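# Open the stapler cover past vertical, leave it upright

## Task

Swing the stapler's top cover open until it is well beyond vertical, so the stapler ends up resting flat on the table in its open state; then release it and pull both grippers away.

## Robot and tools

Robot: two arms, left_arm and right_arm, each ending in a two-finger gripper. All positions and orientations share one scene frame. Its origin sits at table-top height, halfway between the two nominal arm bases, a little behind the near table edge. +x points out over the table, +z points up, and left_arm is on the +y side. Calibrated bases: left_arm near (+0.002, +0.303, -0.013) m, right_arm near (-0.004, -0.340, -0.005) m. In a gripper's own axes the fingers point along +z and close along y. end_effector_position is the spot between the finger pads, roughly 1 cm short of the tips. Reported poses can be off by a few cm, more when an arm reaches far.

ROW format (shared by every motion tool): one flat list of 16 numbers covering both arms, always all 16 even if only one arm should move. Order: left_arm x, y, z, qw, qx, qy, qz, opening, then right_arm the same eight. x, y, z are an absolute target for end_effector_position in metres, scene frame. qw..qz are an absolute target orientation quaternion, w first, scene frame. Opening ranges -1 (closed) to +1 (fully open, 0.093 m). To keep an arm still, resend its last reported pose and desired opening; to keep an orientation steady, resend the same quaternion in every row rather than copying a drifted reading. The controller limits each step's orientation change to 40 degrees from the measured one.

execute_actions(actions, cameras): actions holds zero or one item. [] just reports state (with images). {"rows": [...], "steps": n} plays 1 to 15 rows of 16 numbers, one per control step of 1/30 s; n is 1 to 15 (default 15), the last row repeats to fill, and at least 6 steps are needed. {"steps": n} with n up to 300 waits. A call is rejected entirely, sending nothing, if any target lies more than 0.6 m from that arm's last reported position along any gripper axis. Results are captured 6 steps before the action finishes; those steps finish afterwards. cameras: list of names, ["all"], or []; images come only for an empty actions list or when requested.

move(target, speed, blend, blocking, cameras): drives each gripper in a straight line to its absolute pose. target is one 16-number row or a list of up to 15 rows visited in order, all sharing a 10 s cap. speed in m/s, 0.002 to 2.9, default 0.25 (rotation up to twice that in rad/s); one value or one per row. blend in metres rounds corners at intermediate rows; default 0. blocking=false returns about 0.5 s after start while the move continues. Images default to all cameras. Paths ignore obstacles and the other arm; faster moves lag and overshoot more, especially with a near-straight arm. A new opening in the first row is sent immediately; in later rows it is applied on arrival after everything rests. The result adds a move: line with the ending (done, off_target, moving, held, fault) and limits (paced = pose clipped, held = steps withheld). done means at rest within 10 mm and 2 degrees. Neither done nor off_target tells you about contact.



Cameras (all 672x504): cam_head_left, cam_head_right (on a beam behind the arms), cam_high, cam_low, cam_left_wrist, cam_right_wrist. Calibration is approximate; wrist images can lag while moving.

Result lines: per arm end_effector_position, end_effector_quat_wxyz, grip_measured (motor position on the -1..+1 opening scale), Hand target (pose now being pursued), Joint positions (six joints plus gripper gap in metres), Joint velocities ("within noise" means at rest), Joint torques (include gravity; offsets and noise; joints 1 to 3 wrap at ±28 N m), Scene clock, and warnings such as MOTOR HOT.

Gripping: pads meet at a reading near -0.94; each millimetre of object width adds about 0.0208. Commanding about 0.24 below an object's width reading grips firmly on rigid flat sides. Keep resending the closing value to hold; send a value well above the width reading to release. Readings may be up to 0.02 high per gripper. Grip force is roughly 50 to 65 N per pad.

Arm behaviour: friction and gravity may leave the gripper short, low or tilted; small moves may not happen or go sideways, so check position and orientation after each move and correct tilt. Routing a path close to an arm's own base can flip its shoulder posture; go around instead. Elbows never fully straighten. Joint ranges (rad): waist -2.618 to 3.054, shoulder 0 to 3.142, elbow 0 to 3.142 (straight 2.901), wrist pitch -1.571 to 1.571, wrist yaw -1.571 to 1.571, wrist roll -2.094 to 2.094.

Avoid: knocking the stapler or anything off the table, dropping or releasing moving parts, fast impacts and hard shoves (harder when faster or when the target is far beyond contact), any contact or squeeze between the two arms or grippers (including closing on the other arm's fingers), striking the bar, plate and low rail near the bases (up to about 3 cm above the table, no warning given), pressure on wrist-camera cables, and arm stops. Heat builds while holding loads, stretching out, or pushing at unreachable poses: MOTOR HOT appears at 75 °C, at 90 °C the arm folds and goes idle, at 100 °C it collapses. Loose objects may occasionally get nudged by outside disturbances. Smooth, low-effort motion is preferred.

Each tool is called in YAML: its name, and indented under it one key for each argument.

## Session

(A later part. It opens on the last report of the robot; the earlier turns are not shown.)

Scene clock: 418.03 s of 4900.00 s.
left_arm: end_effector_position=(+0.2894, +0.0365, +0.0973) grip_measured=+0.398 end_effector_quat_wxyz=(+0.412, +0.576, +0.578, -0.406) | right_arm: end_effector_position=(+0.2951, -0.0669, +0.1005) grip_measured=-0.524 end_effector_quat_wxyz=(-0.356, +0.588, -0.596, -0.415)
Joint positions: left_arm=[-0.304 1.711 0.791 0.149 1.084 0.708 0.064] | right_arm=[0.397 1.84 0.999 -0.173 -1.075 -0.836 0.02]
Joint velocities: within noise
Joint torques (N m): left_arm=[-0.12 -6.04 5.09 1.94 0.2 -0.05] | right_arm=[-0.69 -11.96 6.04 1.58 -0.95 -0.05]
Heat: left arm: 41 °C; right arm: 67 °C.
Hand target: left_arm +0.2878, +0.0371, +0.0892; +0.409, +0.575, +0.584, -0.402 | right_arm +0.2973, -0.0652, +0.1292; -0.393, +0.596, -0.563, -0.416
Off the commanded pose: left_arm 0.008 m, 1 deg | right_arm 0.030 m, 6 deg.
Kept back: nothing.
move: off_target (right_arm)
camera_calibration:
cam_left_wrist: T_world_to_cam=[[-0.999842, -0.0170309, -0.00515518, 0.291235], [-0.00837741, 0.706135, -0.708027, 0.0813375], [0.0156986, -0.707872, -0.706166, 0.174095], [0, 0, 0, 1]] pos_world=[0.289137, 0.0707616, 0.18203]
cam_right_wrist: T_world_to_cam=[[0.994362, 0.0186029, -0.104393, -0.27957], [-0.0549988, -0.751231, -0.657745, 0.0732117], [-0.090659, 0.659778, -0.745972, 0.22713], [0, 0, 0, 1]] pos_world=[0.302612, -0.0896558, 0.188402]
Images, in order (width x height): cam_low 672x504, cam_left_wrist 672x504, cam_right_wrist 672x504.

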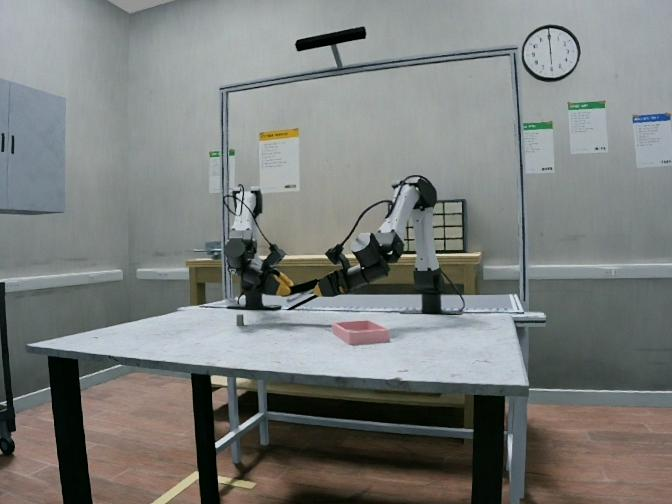

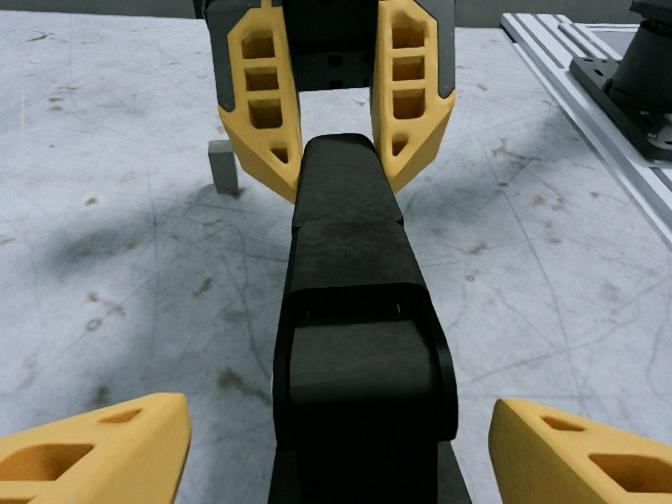

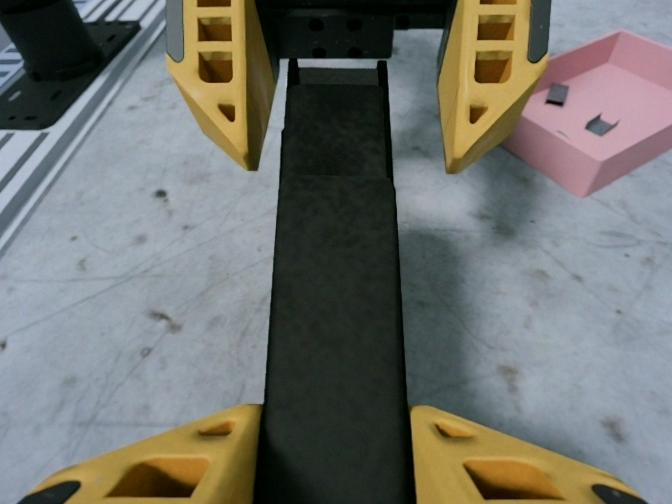

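move:
  target:
    - [0.280,0.037,0.083,0.4091,0.5742,0.5843,-0.4020,0.4,0.298,-0.065,0.130,0.3949,-0.5943,0.5639,0.4161,-0.75]
  speed: 0.06
  cameras: ["cam_low","cam_right_wrist","cam_left_wrist"]

zoom_image:
  camera: "cam_low"
  region: [260, 260, 380, 350]

Scene clock: 419.07 s of 4900.00 s.
left_arm: end_effector_position=(+0.2805, +0.0375, +0.0868) grip_measured=+0.398 end_effector_quat_wxyz=(+0.406, +0.573, +0.583, -0.408) | right_arm: end_effector_position=(+0.2951, -0.0669, +0.1005) grip_measured=-0.524 end_effector_quat_wxyz=(-0.356, +0.588, -0.596, -0.415)
Joint positions: left_arm=[-0.312 1.711 0.742 0.195 1.077 0.694 0.064] | right_arm=[0.397 1.84 0.999 -0.173 -1.075 -0.836 0.02]
Joint velocities: within noise
Joint torques (N m): left_arm=[-0.27 -6.43 5.41 1.95 0.16 -0.03] | right_arm=[-0.62 -11.99 6.05 1.59 -0.95 -0.02]
Heat: left arm: 41 °C; right arm: 68 °C.
Hand target: left_arm +0.2800, +0.0370, +0.0832; +0.409, +0.575, +0.584, -0.402 | right_arm +0.2973, -0.0652, +0.1292; -0.393, +0.596, -0.563, -0.416
Off the commanded pose: left_arm 0.004 m, 1 deg | right_arm 0.030 m, 6 deg.
Kept back: nothing.
move: off_target (right_arm)
camera_calibration:
cam_left_wrist: T_world_to_cam=[[-0.999789, -0.0185606, 0.00882775, 0.281091], [-0.0193964, 0.710016, -0.703918, 0.0757509], [0.00679729, -0.703941, -0.710226, 0.170221], [0, 0, 0, 1]] pos_world=[0.281343, 0.0712584, 0.171736]
cam_right_wrist: T_world_to_cam=[[0.994362, 0.0186029, -0.104393, -0.27957], [-0.0549988, -0.751231, -0.657745, 0.0732117], [-0.090659, 0.659778, -0.745972, 0.22713], [0, 0, 0, 1]] pos_world=[0.302612, -0.0896558, 0.188402]
Images, in order (width x height): cam_low 672x504, cam_left_wrist 672x504, cam_right_wrist 672x504.

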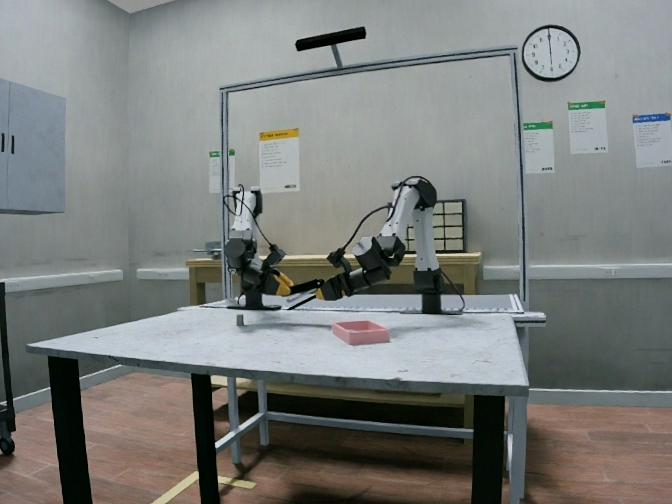

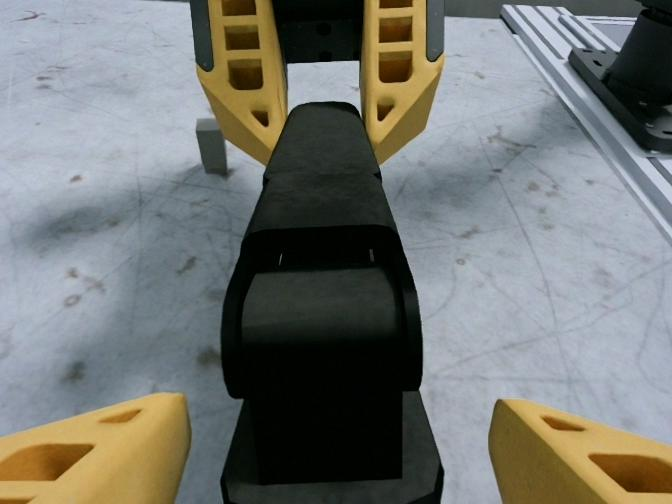

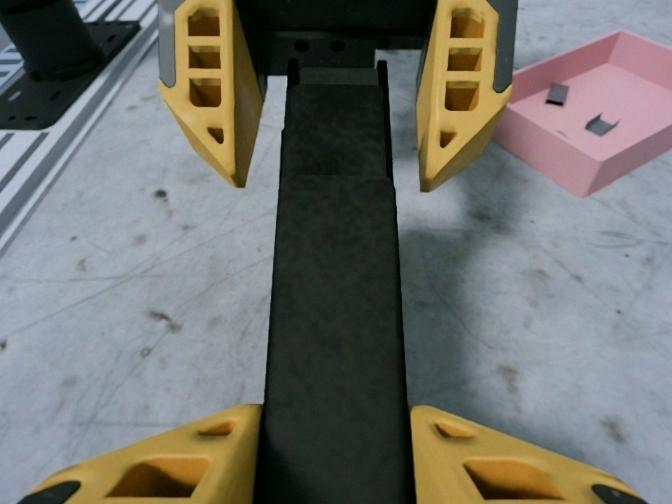

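Scaled by 4.200.

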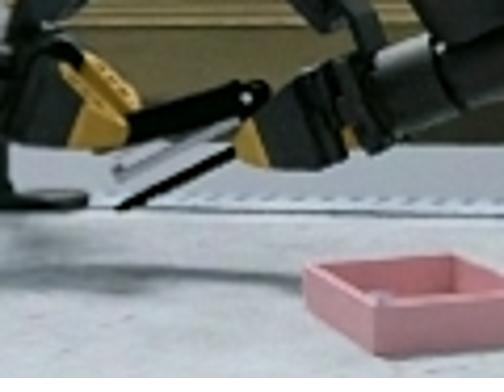

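move:
  target:
    - [0.2850,0.037,0.092,0.4091,0.5742,0.5843,-0.4020,0.2,0.298,-0.065,0.130,0.3949,-0.5943,0.5639,0.4161,-0.75]
  speed: 0.06
  cameras: ["cam_low","cam_right_wrist","cam_left_wrist"]

zoom_image:
  camera: "cam_low"
  region: [260, 260, 380, 350]

Scene clock: 420.13 s of 4900.00 s.
left_arm: end_effector_position=(+0.2799, +0.0377, +0.0862) grip_measured=+0.202 end_effector_quat_wxyz=(+0.404, +0.572, +0.585, -0.409) | right_arm: end_effector_position=(+0.2951, -0.0669, +0.1005) grip_measured=-0.524 end_effector_quat_wxyz=(-0.356, +0.588, -0.596, -0.415)
Joint positions: left_arm=[-0.312 1.711 0.742 0.189 1.077 0.692 0.055] | right_arm=[0.397 1.84 0.999 -0.173 -1.075 -0.836 0.02]
Joint velocities: within noise
Joint torques (N m): left_arm=[0.35 -7.31 8.7 1.52 0.22 0.02] | right_arm=[-0.57 -11.95 6.12 1.58 -0.95 -0.01]
Heat: left arm: 40 °C; right arm: 68 °C.
Hand target: left_arm +0.2849, +0.0370, +0.0921; +0.409, +0.574, +0.584, -0.402 | right_arm +0.2973, -0.0652, +0.1292; -0.393, +0.596, -0.563, -0.416
Off the commanded pose: left_arm 0.008 m, 1 deg | right_arm 0.030 m, 6 deg.
Kept back: nothing.
move: off_target (right_arm)
camera_calibration:
cam_left_wrist: T_world_to_cam=[[-0.999692, -0.0194137, 0.0154331, 0.280002], [-0.0246588, 0.711594, -0.702158, 0.0763976], [0.00264937, -0.702322, -0.711854, 0.171126], [0, 0, 0, 1]] pos_world=[0.281346, 0.0712572, 0.171138]
cam_right_wrist: T_world_to_cam=[[0.994362, 0.0186029, -0.104393, -0.27957], [-0.0549988, -0.751231, -0.657745, 0.0732117], [-0.090659, 0.659778, -0.745972, 0.22713], [0, 0, 0, 1]] pos_world=[0.302612, -0.0896558, 0.188402]
Images, in order (width x height): cam_low 672x504, cam_left_wrist 672x504, cam_right_wrist 672x504.

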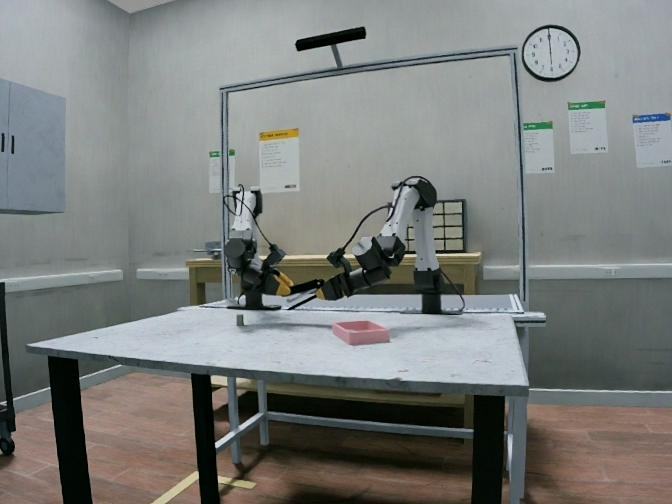

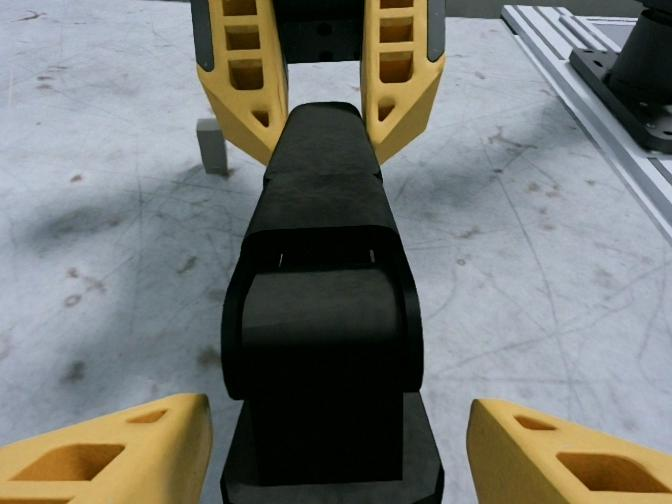

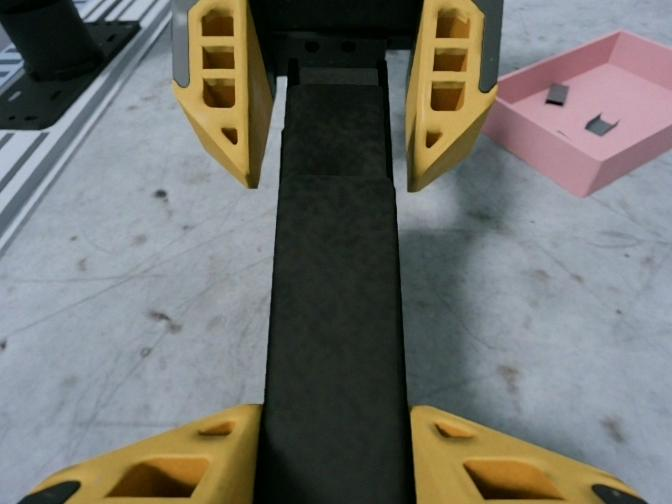

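Scaled by 4.200.

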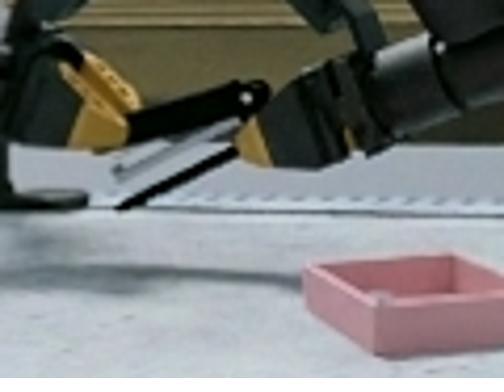

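Didn't move (stiction); overdrive a bit more and forward, closing.

move:
  target:
    - [0.2900,0.033,0.100,0.4091,0.5742,0.5843,-0.4020,0.1,0.298,-0.065,0.130,0.3949,-0.5943,0.5639,0.4161,-0.75]
  speed: 0.06
  cameras: ["cam_low","cam_right_wrist","cam_left_wrist"]

zoom_image:
  camera: "cam_low"
  region: [260, 260, 380, 350]

Scene clock: 421.07 s of 4900.00 s.
left_arm: end_effector_position=(+0.2848, +0.0359, +0.0921) grip_measured=+0.102 end_effector_quat_wxyz=(+0.404, +0.571, +0.585, -0.409) | right_arm: end_effector_position=(+0.2952, -0.0669, +0.1006) grip_measured=-0.524 end_effector_quat_wxyz=(-0.356, +0.588, -0.596, -0.415)
Joint positions: left_arm=[-0.312 1.711 0.772 0.162 1.076 0.688 0.05] | right_arm=[0.397 1.84 0.999 -0.173 -1.075 -0.836 0.02]
Joint velocities: within noise
Joint torques (N m): left_arm=[-0.29 -7.58 9.42 1.51 0.17 -0.02] | right_arm=[-0.62 -11.95 6.08 1.59 -0.95 -0.01]
Heat: left arm: 40 °C; right arm: 68 °C.
Hand target: left_arm +0.2899, +0.0331, +0.1002; +0.410, +0.574, +0.584, -0.402 | right_arm +0.2973, -0.0652, +0.1292; -0.393, +0.596, -0.563, -0.416
Off the commanded pose: left_arm 0.010 m, 1 deg | right_arm 0.030 m, 6 deg.
Kept back: nothing.
move: off_target (right_arm)
camera_calibration:
cam_left_wrist: T_world_to_cam=[[-0.999638, -0.0209568, 0.0168638, 0.284708], [-0.0267604, 0.711143, -0.702538, 0.0827128], [0.00273043, -0.702735, -0.711446, 0.174052], [0, 0, 0, 1]] pos_world=[0.286344, 0.0694584, 0.177136]
cam_right_wrist: T_world_to_cam=[[0.994396, 0.0187143, -0.104046, -0.279625], [-0.0546999, -0.751129, -0.657885, 0.0732229], [-0.0904638, 0.65989, -0.745896, 0.227142], [0, 0, 0, 1]] pos_world=[0.302611, -0.089656, 0.188503]
Images, in order (width x height): cam_low 672x504, cam_left_wrist 672x504, cam_right_wrist 672x504.

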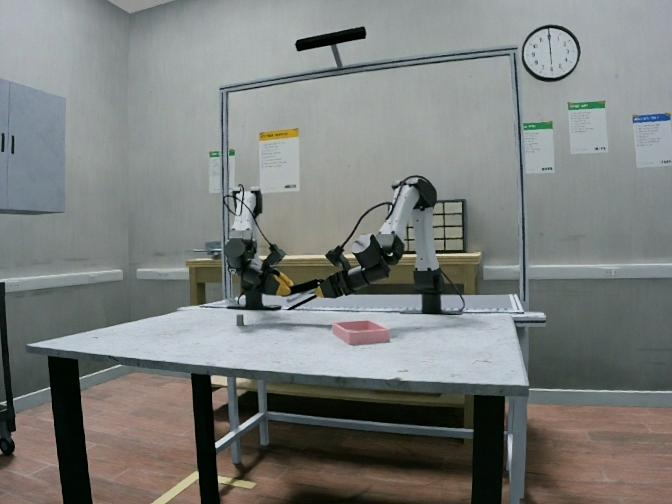

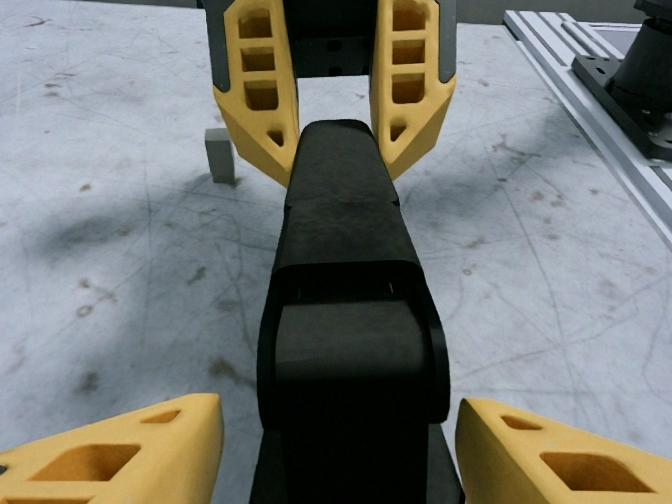

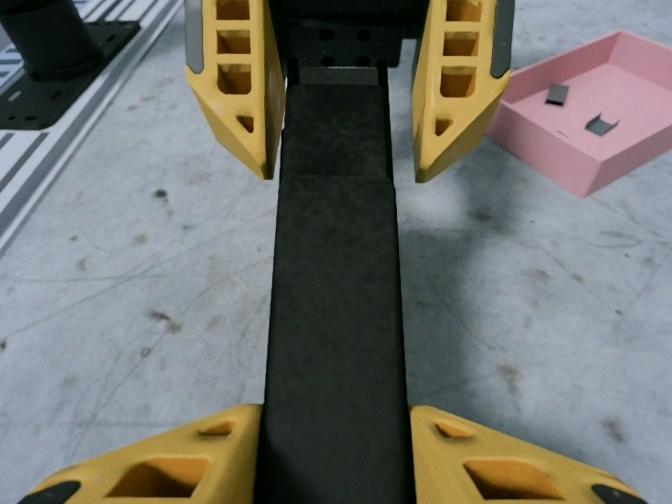

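Scaled by 4.200.

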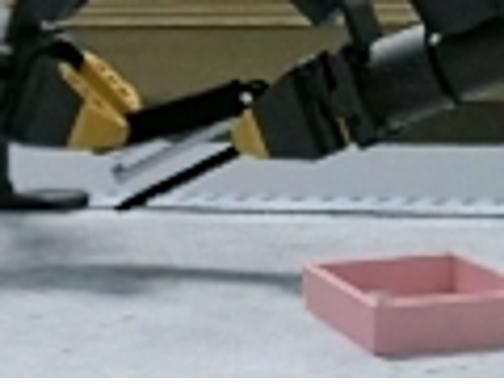

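move:
  target:
    - [0.2860,0.033,0.100,0.4091,0.5742,0.5843,-0.4020,-0.15,0.298,-0.065,0.130,0.3949,-0.5943,0.5639,0.4161,-0.75]
    - [0.2860,0.033,0.100,0.4091,0.5742,0.5843,-0.4020,-0.4,0.298,-0.065,0.130,0.3949,-0.5943,0.5639,0.4161,-0.75]
    - [0.2860,0.034,0.098,0.4091,0.5742,0.5843,-0.4020,-0.85,0.298,-0.065,0.130,0.3949,-0.5943,0.5639,0.4161,-0.75]
  speed: 0.06
  cameras: ["cam_low","cam_right_wrist","cam_left_wrist"]

zoom_image:
  camera: "cam_low"
  region: [260, 260, 380, 350]

Scene clock: 424.57 s of 4900.00 s.
left_arm: end_effector_position=(+0.2835, +0.0349, +0.0913) grip_measured=-0.321 end_effector_quat_wxyz=(+0.400, +0.570, +0.589, -0.411) | right_arm: end_effector_position=(+0.2952, -0.0669, +0.1004) grip_measured=-0.524 end_effector_quat_wxyz=(-0.356, +0.587, -0.596, -0.416)
Joint positions: left_arm=[-0.317 1.71 0.772 0.155 1.071 0.681 0.03] | right_arm=[0.397 1.84 0.997 -0.169 -1.075 -0.833 0.02]
Joint velocities: within noise
Joint torques (N m): left_arm=[0.01 -8.12 7.56 1.69 0.22 0.03] | right_arm=[-0.62 -12.08 6.19 1.55 -0.94 -0.04]
Heat: left arm: 40 °C; right arm: 69 °C.
Hand target: left_arm +0.2860, +0.0340, +0.0981; +0.409, +0.574, +0.584, -0.402 | right_arm +0.2973, -0.0651, +0.1292; -0.393, +0.596, -0.563, -0.416
Off the commanded pose: left_arm 0.007 m, 2 deg | right_arm 0.030 m, 6 deg.
Kept back: nothing.
move: off_target (right_arm)
camera_calibration:
cam_left_wrist: T_world_to_cam=[[-0.999368, -0.0222754, 0.0277106, 0.282295], [-0.0352993, 0.714732, -0.698507, 0.0846957], [-0.00424607, -0.699044, -0.715066, 0.174956], [0, 0, 0, 1]] pos_world=[0.285849, 0.0680553, 0.176443]
cam_right_wrist: T_world_to_cam=[[0.994277, 0.0173285, -0.105416, -0.279578], [-0.0566919, -0.750767, -0.658129, 0.0737754], [-0.090547, 0.660339, -0.745489, 0.226992], [0, 0, 0, 1]] pos_world=[0.302714, -0.0896586, 0.188301]
Images, in order (width x height): cam_low 672x504, cam_left_wrist 672x504, cam_right_wrist 672x504.

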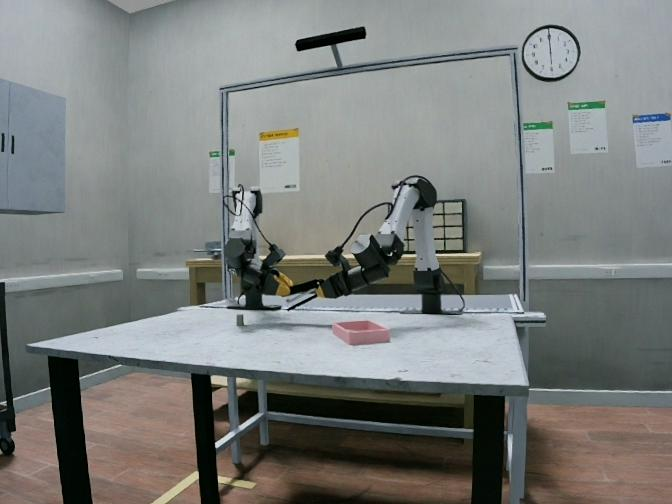

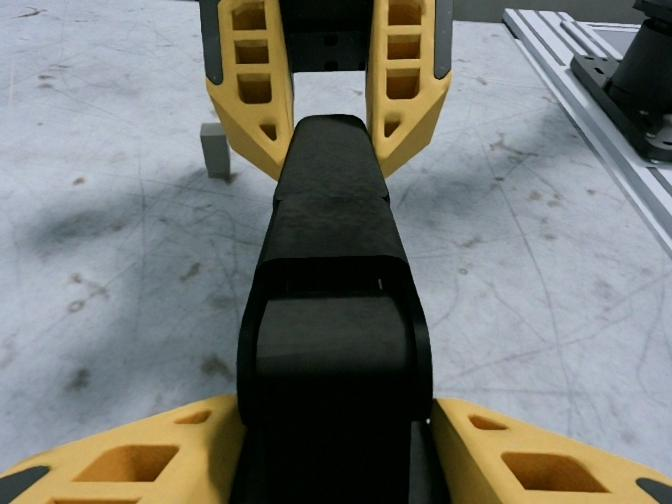

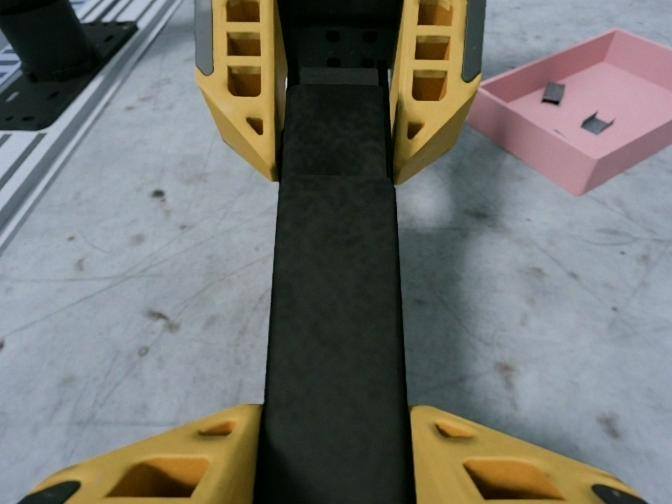

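Scaled by 4.200.

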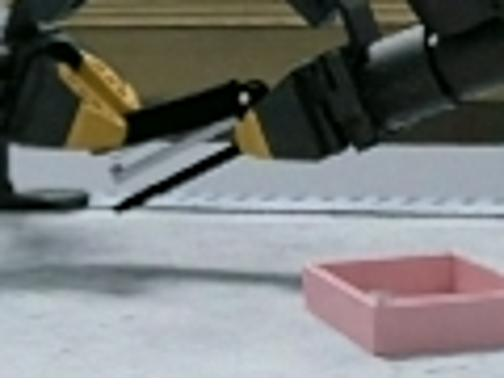

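move:
  target:
    - [0.2850,0.035,0.096,0.3871,0.5885,0.5990,-0.3806,-0.9,0.298,-0.070,0.165,0.2918,-0.6574,0.6238,0.3075,-0.75]
  speed: 0.05
  cameras: ["cam_low","cam_right_wrist","cam_left_wrist"]

zoom_image:
  camera: "cam_low"
  region: [220, 220, 380, 340]

Scene clock: 428.63 s of 4900.00 s.
left_arm: end_effector_position=(+0.2822, +0.0341, +0.0925) grip_measured=-0.321 end_effector_quat_wxyz=(+0.385, +0.580, +0.599, -0.396) | right_arm: end_effector_position=(+0.2947, -0.0738, +0.1337) grip_measured=-0.524 end_effector_quat_wxyz=(-0.256, +0.644, -0.649, -0.314)
Joint positions: left_arm=[-0.33 1.689 0.809 0.037 1.028 0.727 0.03] | right_arm=[0.456 1.806 1.331 -0.787 -0.786 -0.999 0.02]
Joint velocities: within noise
Joint torques (N m): left_arm=[0.21 -7.87 8.76 1.23 0.09 0.27] | right_arm=[0.02 -11.59 9.84 0.81 -0.71 -0.27]
Heat: left arm: 41 °C; right arm: 70 °C.
Hand target: left_arm +0.2848, +0.0350, +0.0960; +0.388, +0.588, +0.599, -0.381 | right_arm +0.2971, -0.0703, +0.1643; -0.292, +0.657, -0.624, -0.307
Off the commanded pose: left_arm 0.005 m, 2 deg | right_arm 0.032 m, 5 deg.
Kept back: nothing.
move: off_target (right_arm)
camera_calibration:
cam_left_wrist: T_world_to_cam=[[-0.999339, -0.0235797, 0.0276731, 0.280987], [-0.0359897, 0.749464, -0.661066, 0.0815335], [-0.00515229, -0.661625, -0.749818, 0.177434], [0, 0, 0, 1]] pos_world=[0.28465, 0.0629141, 0.179167]
cam_right_wrist: T_world_to_cam=[[0.99519, 0.00122879, -0.0979578, -0.277887], [-0.036712, -0.922377, -0.384542, 0.035251], [-0.0908266, 0.386288, -0.917895, 0.259167], [0, 0, 0, 1]] pos_world=[0.301383, -0.067257, 0.224223]
Images, in order (width x height): cam_low 672x504, cam_left_wrist 672x504, cam_right_wrist 672x504.

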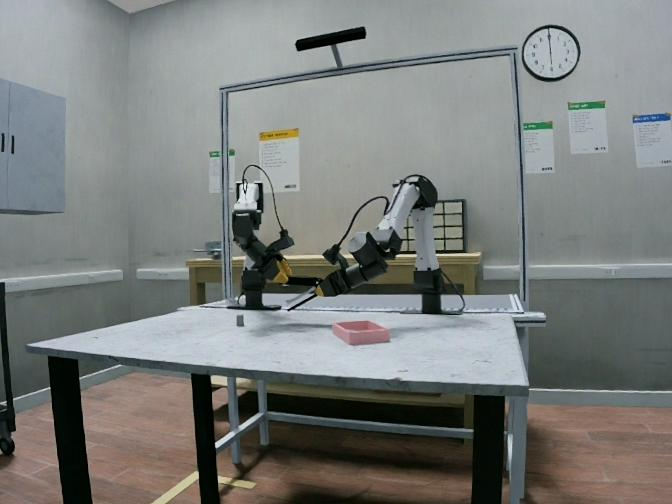

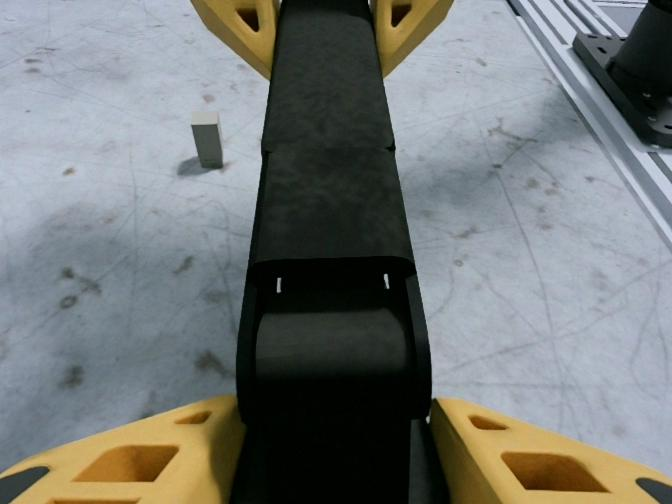

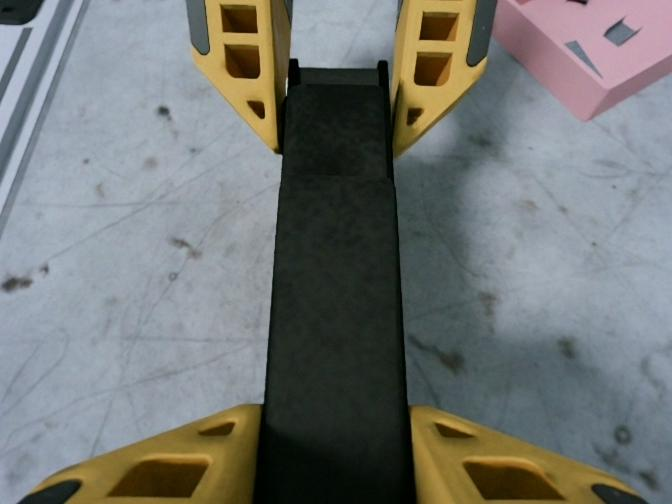

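Scaled by 3.150.

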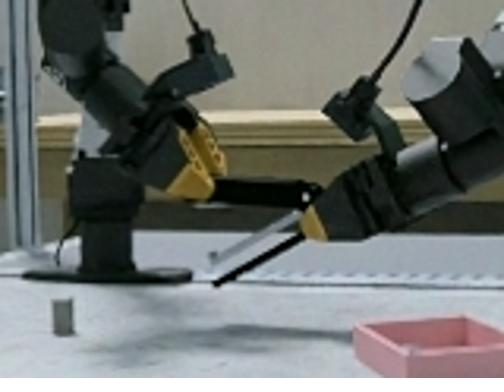

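move:
  target:
    - [0.2850,0.035,0.096,0.3871,0.5885,0.5990,-0.3806,-0.9,0.298,-0.060,0.195,0.2340,-0.6824,0.6476,0.2466,-0.6]
    - [0.2850,0.035,0.096,0.3871,0.5885,0.5990,-0.3806,-0.9,0.298,-0.045,0.210,0.2340,-0.6824,0.6476,0.2466,-0.49]
  speed: 0.06
  cameras: ["cam_low","cam_right_wrist","cam_left_wrist"]

zoom_image:
  camera: "cam_low"
  region: [220, 220, 380, 340]

Scene clock: 431.80 s of 4900.00 s.
left_arm: end_effector_position=(+0.2846, +0.0311, +0.1058) grip_measured=-0.321 end_effector_quat_wxyz=(+0.400, +0.587, +0.584, -0.394) | right_arm: end_effector_position=(+0.2936, -0.0639, +0.1836) grip_measured=-0.485 end_effector_quat_wxyz=(-0.191, +0.678, -0.675, -0.220)
Joint positions: left_arm=[-0.333 1.67 0.826 0.038 1.04 0.734 0.03] | right_arm=[0.562 1.856 1.704 -1.16 -0.536 -0.964 0.022]
Joint velocities: within noise
Joint torques (N m): left_arm=[0.46 -6.39 7.25 1.17 -0.08 0.23] | right_arm=[0.5 -8.8 11.21 1.01 -1.14 -0.12]
Heat: left arm: 41 °C; right arm: 69 °C.
Hand target: left_arm +0.2847, +0.0352, +0.0960; +0.388, +0.588, +0.599, -0.381 | right_arm +0.2965, -0.0470, +0.2104; -0.234, +0.683, -0.647, -0.245
Off the commanded pose: left_arm 0.011 m, 3 deg | right_arm 0.033 m, 7 deg.
Kept back: nothing.
move: off_target (left_arm, right_arm); target 2's new opening was sent with right_arm's hand 0.034 m and 7 deg from that target
camera_calibration:
cam_left_wrist: T_world_to_cam=[[-0.999895, -0.0103733, -0.0101152, 0.2867], [-0.000767935, 0.735108, -0.67795, 0.0848977], [0.0144683, -0.677871, -0.735039, 0.178737], [0, 0, 0, 1]] pos_world=[0.284149, 0.0617255, 0.191835]
cam_right_wrist: T_world_to_cam=[[0.998501, -0.0153096, -0.0525536, -0.282333], [-0.0233683, -0.987427, -0.156339, 0.0135662], [-0.0494994, 0.157332, -0.986304, 0.286915], [0, 0, 0, 1]] pos_world=[0.296429, -0.0360677, 0.270268]
Images, in order (width x height): cam_low 672x504, cam_left_wrist 672x504, cam_right_wrist 672x504.

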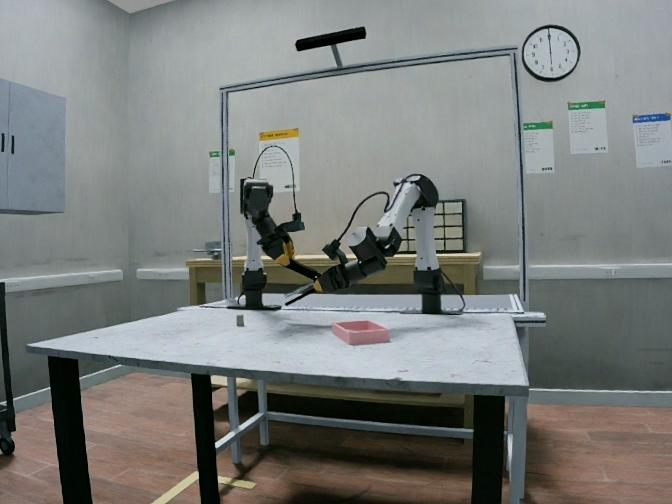

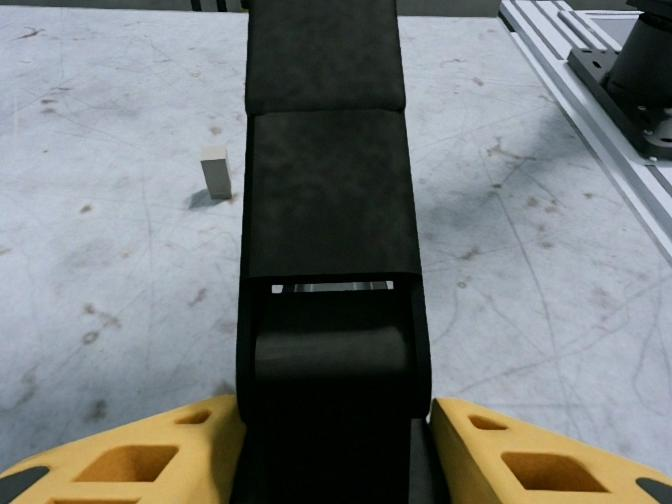

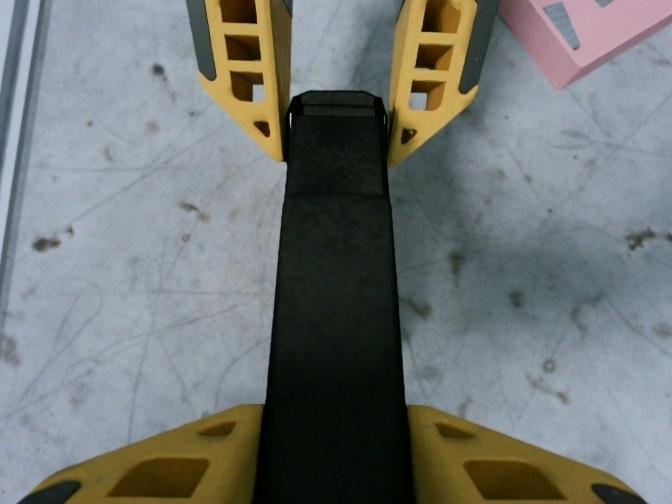

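Scaled by 3.150.

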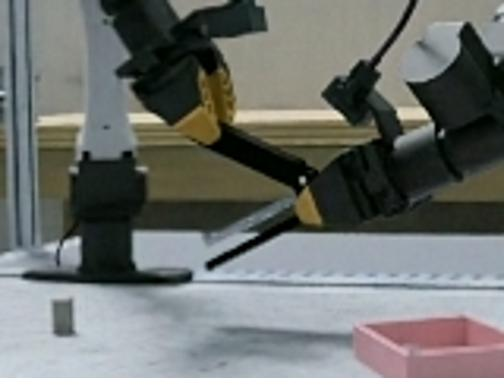

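move:
  target:
    - [0.2850,0.035,0.092,0.3871,0.5885,0.5990,-0.3806,-0.9,0.298,-0.030,0.225,0.2340,-0.6824,0.6476,0.2466,-0.49]
    - [0.2850,0.035,0.090,0.3871,0.5885,0.5990,-0.3806,-0.9,0.298,-0.012,0.240,0.2340,-0.6824,0.6476,0.2466,-0.49]
  speed: 0.06
  cameras: ["cam_low","cam_right_wrist","cam_left_wrist"]

zoom_image:
  camera: "cam_low"
  region: [220, 220, 380, 340]

Scene clock: 433.33 s of 4900.00 s.
left_arm: end_effector_position=(+0.2853, +0.0319, +0.1058) grip_measured=-0.321 end_effector_quat_wxyz=(+0.402, +0.588, +0.582, -0.392) | right_arm: end_effector_position=(+0.2944, -0.0348, +0.2159) grip_measured=-0.490 end_effector_quat_wxyz=(-0.190, +0.680, -0.674, -0.218)
Joint positions: left_arm=[-0.33 1.67 0.826 0.038 1.04 0.741 0.03] | right_arm=[0.628 1.944 1.95 -1.286 -0.514 -0.9 0.022]
Joint velocities: left_arm=[within noise] | right_arm=[-0.012 0.007 0.017 -0.007 0.007 -0.095 -0.004]
Joint torques (N m): left_arm=[0.2 -5.27 6.22 1.44 -0.09 0.17] | right_arm=[1.01 -8.9 10.77 1.35 -1.1 0.03]
Heat: left arm: 40 °C; right arm: 69 °C.
Hand target: left_arm +0.2845, +0.0354, +0.0902; +0.387, +0.589, +0.599, -0.381 | right_arm +0.2960, -0.0143, +0.2405; -0.234, +0.683, -0.646, -0.246
Off the commanded pose: left_arm 0.016 m, 3 deg | right_arm 0.033 m, 7 deg.
Kept back: nothing.
move: off_target (left_arm, right_arm)
camera_calibration:
cam_left_wrist: T_world_to_cam=[[-0.999799, -0.0102942, -0.017189, 0.288127], [0.0040869, 0.735095, -0.677952, 0.0829337], [0.0196145, -0.677886, -0.734905, 0.177793], [0, 0, 0, 1]] pos_world=[0.284243, 0.0625254, 0.191839]
cam_right_wrist: T_world_to_cam=[[0.998761, -0.0097388, -0.0488055, -0.281651], [-0.0170482, -0.988284, -0.151671, 0.0444551], [-0.0467566, 0.152315, -0.987225, 0.313474], [0, 0, 0, 1]] pos_world=[0.296717, -0.00655546, 0.302466]
Images, in order (width x height): cam_low 672x504, cam_left_wrist 672x504, cam_right_wrist 672x504.

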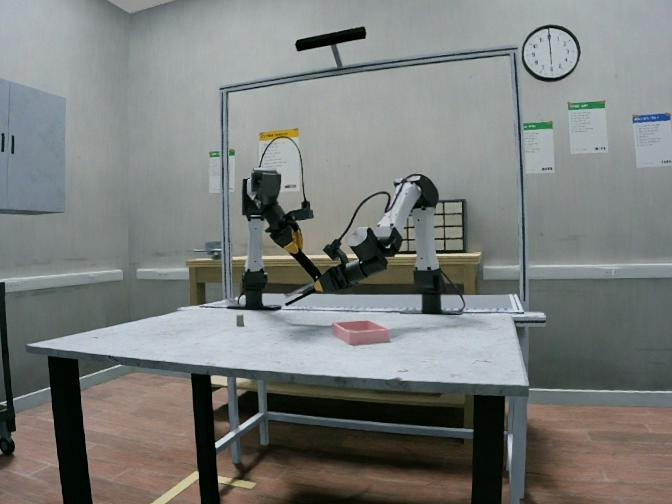

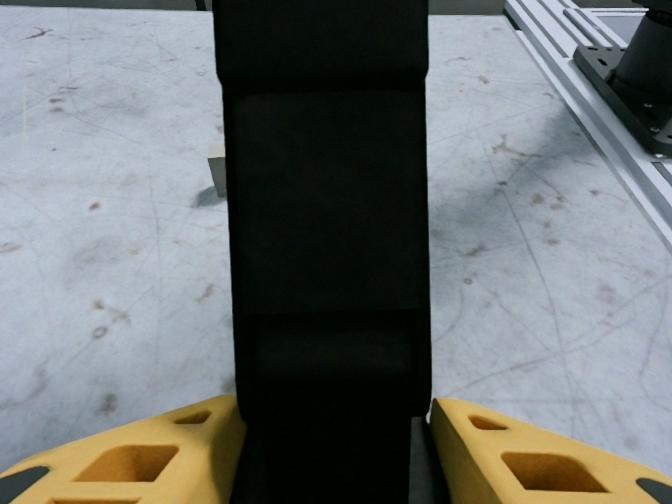

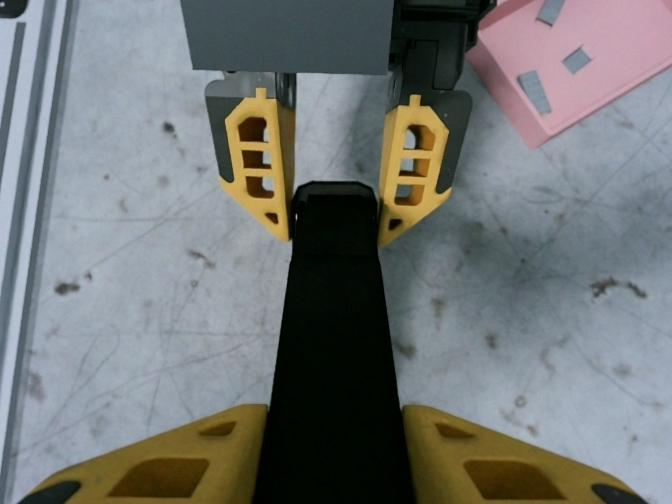

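Scaled by 3.150.

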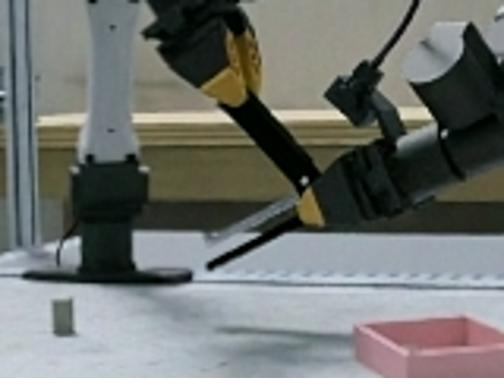

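move:
  target:
    - [0.2850,0.035,0.090,0.3871,0.5885,0.5990,-0.3806,-0.9,0.298,0.005,0.248,0.2340,-0.6824,0.6476,0.2466,-0.49]
    - [0.2850,0.035,0.090,0.3871,0.5885,0.5990,-0.3806,-0.9,0.298,0.018,0.254,0.2634,-0.6702,0.6360,0.2776,-0.49]
  speed: 0.06
  cameras: ["cam_low","cam_right_wrist","cam_left_wrist"]

zoom_image:
  camera: "cam_low"
  region: [220, 220, 380, 340]

Scene clock: 435.17 s of 4900.00 s.
left_arm: end_effector_position=(+0.2857, +0.0324, +0.1057) grip_measured=-0.321 end_effector_quat_wxyz=(+0.402, +0.588, +0.582, -0.391) | right_arm: end_effector_position=(+0.2948, -0.0103, +0.2318) grip_measured=-0.489 end_effector_quat_wxyz=(-0.206, +0.673, -0.670, -0.236)
Joint positions: left_arm=[-0.328 1.67 0.826 0.038 1.04 0.744 0.03] | right_arm=[0.663 1.987 2.052 -1.286 -0.543 -0.838 0.022]
Joint velocities: left_arm=[within noise] | right_arm=[0.012 0.017 -0.002 0.051 0.022 0.007 -0.004]
Joint torques (N m): left_arm=[-0.01 -5.29 6.2 1.44 -0.08 0.15] | right_arm=[0.94 -9.88 7.5 1.93 -1.36 0.12]
Heat: left arm: 40 °C; right arm: 68 °C.
Hand target: left_arm +0.2844, +0.0353, +0.0902; +0.387, +0.589, +0.599, -0.381 | right_arm +0.2953, +0.0144, +0.2552; -0.258, +0.674, -0.635, -0.276
Off the commanded pose: left_arm 0.016 m, 3 deg | right_arm 0.036 m, 9 deg.
Kept back: nothing.
move: off_target (left_arm, right_arm)
camera_calibration:
cam_left_wrist: T_world_to_cam=[[-0.999758, -0.0111518, -0.0189864, 0.288816], [0.00466876, 0.735301, -0.677724, 0.0823437], [0.0215186, -0.677649, -0.735071, 0.177603], [0, 0, 0, 1]] pos_world=[0.28454, 0.0630257, 0.19184]
cam_right_wrist: T_world_to_cam=[[0.99851, -0.0117433, -0.0532824, -0.279994], [-0.0222698, -0.979232, -0.201516, 0.0843401], [-0.0498094, 0.202402, -0.978035, 0.324688], [0, 0, 0, 1]] pos_world=[0.297627, 0.0135831, 0.319633]
Images, in order (width x height): cam_low 672x504, cam_left_wrist 672x504, cam_right_wrist 672x504.

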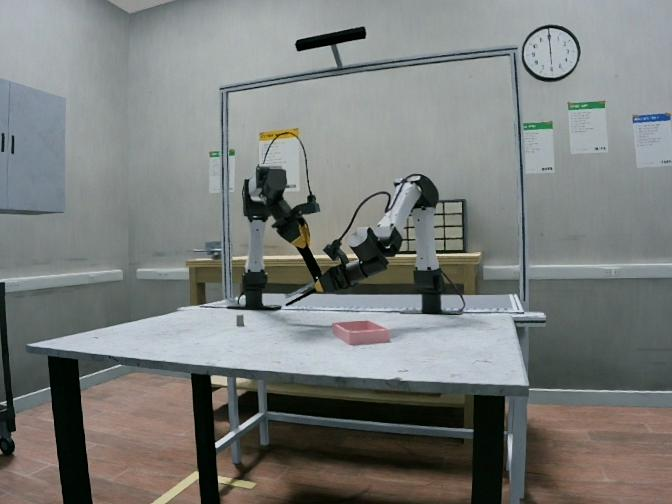

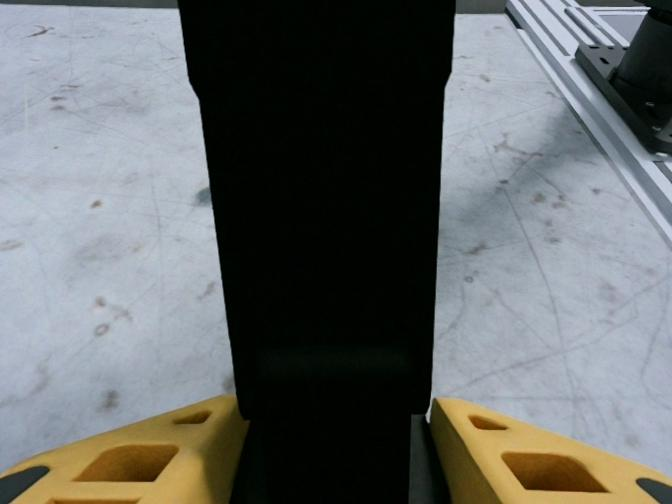

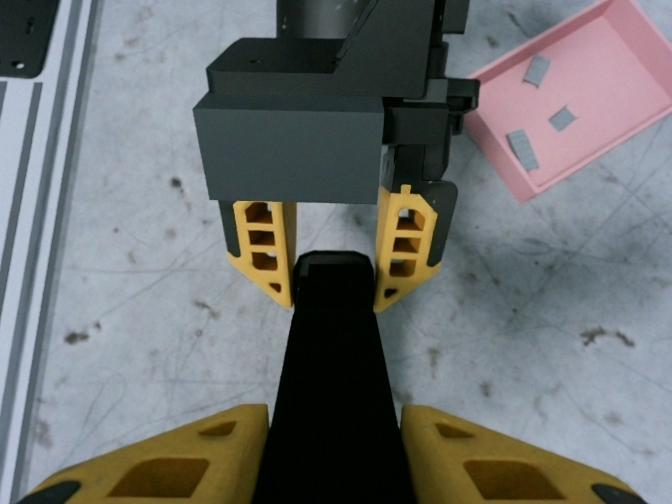

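Scaled by 3.150.

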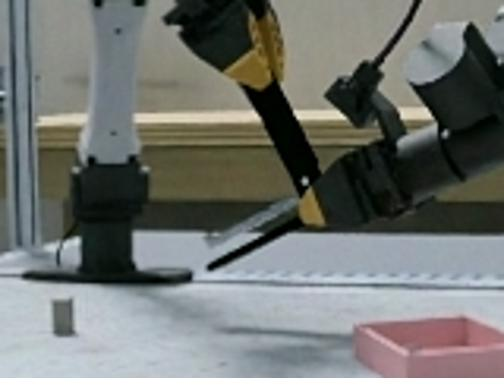

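move:
  target:
    - [0.2850,0.035,0.090,0.3871,0.5885,0.5990,-0.3806,-0.9,0.298,0.035,0.255,0.2634,-0.6702,0.6360,0.2776,-0.49]
    - [0.2850,0.035,0.090,0.3871,0.5885,0.5990,-0.3806,-0.9,0.298,0.050,0.257,0.2634,-0.6702,0.6360,0.2776,-0.49]
  speed: 0.06
  cameras: ["cam_low","cam_right_wrist","cam_left_wrist"]

zoom_image:
  camera: "cam_low"
  region: [220, 200, 380, 320]

Scene clock: 436.47 s of 4900.00 s.
left_arm: end_effector_position=(+0.2853, +0.0336, +0.1012) grip_measured=-0.321 end_effector_quat_wxyz=(+0.396, +0.589, +0.588, -0.388) | right_arm: end_effector_position=(+0.2933, +0.0221, +0.2360) grip_measured=-0.487 end_effector_quat_wxyz=(-0.217, +0.670, -0.666, -0.246)
Joint positions: left_arm=[-0.328 1.675 0.826 0.021 1.029 0.754 0.03] | right_arm=[0.721 2.047 2.138 -1.255 -0.544 -0.764 0.022]
Joint velocities: left_arm=[within noise] | right_arm=[0.007 -0.007 -0.002 0.022 0.051 -0.022 -0.004]
Joint torques (N m): left_arm=[-0.05 -5.57 6.27 1.61 0.05 0.06] | right_arm=[1.25 -8.61 10.07 1.84 -1.03 0.08]
Heat: left arm: 40 °C; right arm: 67 °C.
Hand target: left_arm +0.2847, +0.0352, +0.0902; +0.387, +0.589, +0.599, -0.381 | right_arm +0.2954, +0.0468, +0.2576; -0.261, +0.672, -0.635, -0.277
Off the commanded pose: left_arm 0.011 m, 2 deg | right_arm 0.035 m, 7 deg.
Kept back: nothing.
move: off_target (left_arm, right_arm)
camera_calibration:
cam_left_wrist: T_world_to_cam=[[-0.999821, -0.0147444, -0.0118316, 0.287735], [-0.003105, 0.745439, -0.666566, 0.0791477], [0.0186479, -0.66641, -0.745352, 0.176576], [0, 0, 0, 1]] pos_world=[0.284637, 0.0629148, 0.187773]
cam_right_wrist: T_world_to_cam=[[0.998533, -0.00953702, -0.0532933, -0.277882], [-0.0216696, -0.972478, -0.231986, 0.123769], [-0.0496141, 0.232801, -0.971258, 0.319866], [0, 0, 0, 1]] pos_world=[0.296026, 0.0432477, 0.324576]
Images, in order (width x height): cam_low 672x504, cam_left_wrist 672x504, cam_right_wrist 672x504.

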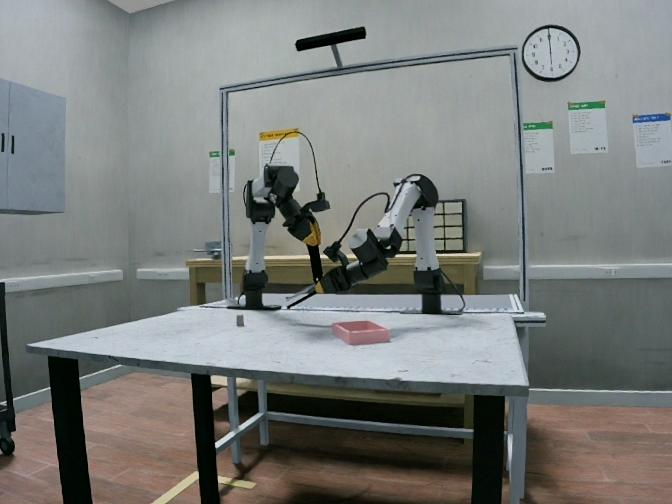

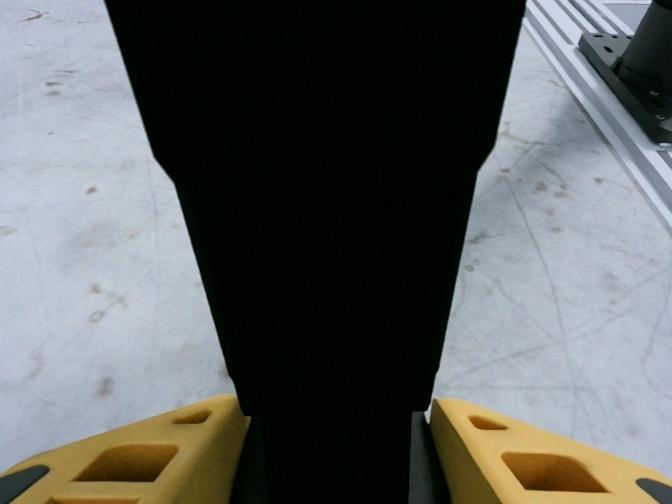

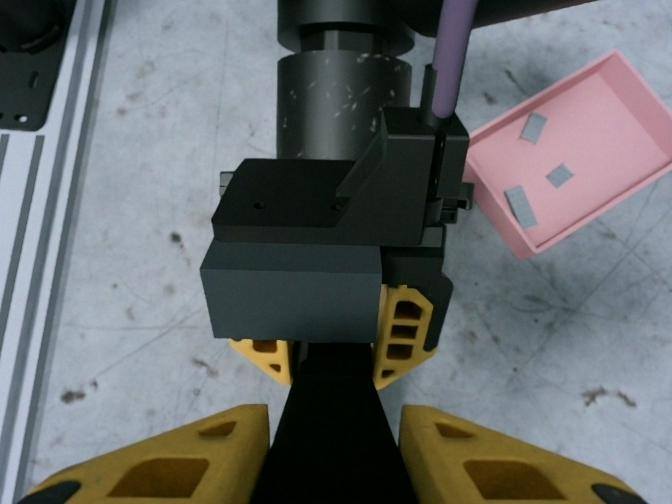

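Scaled by 3.150.

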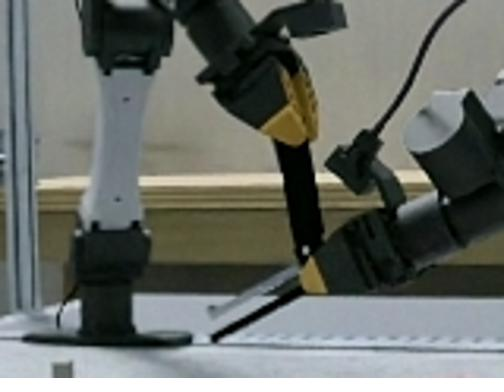

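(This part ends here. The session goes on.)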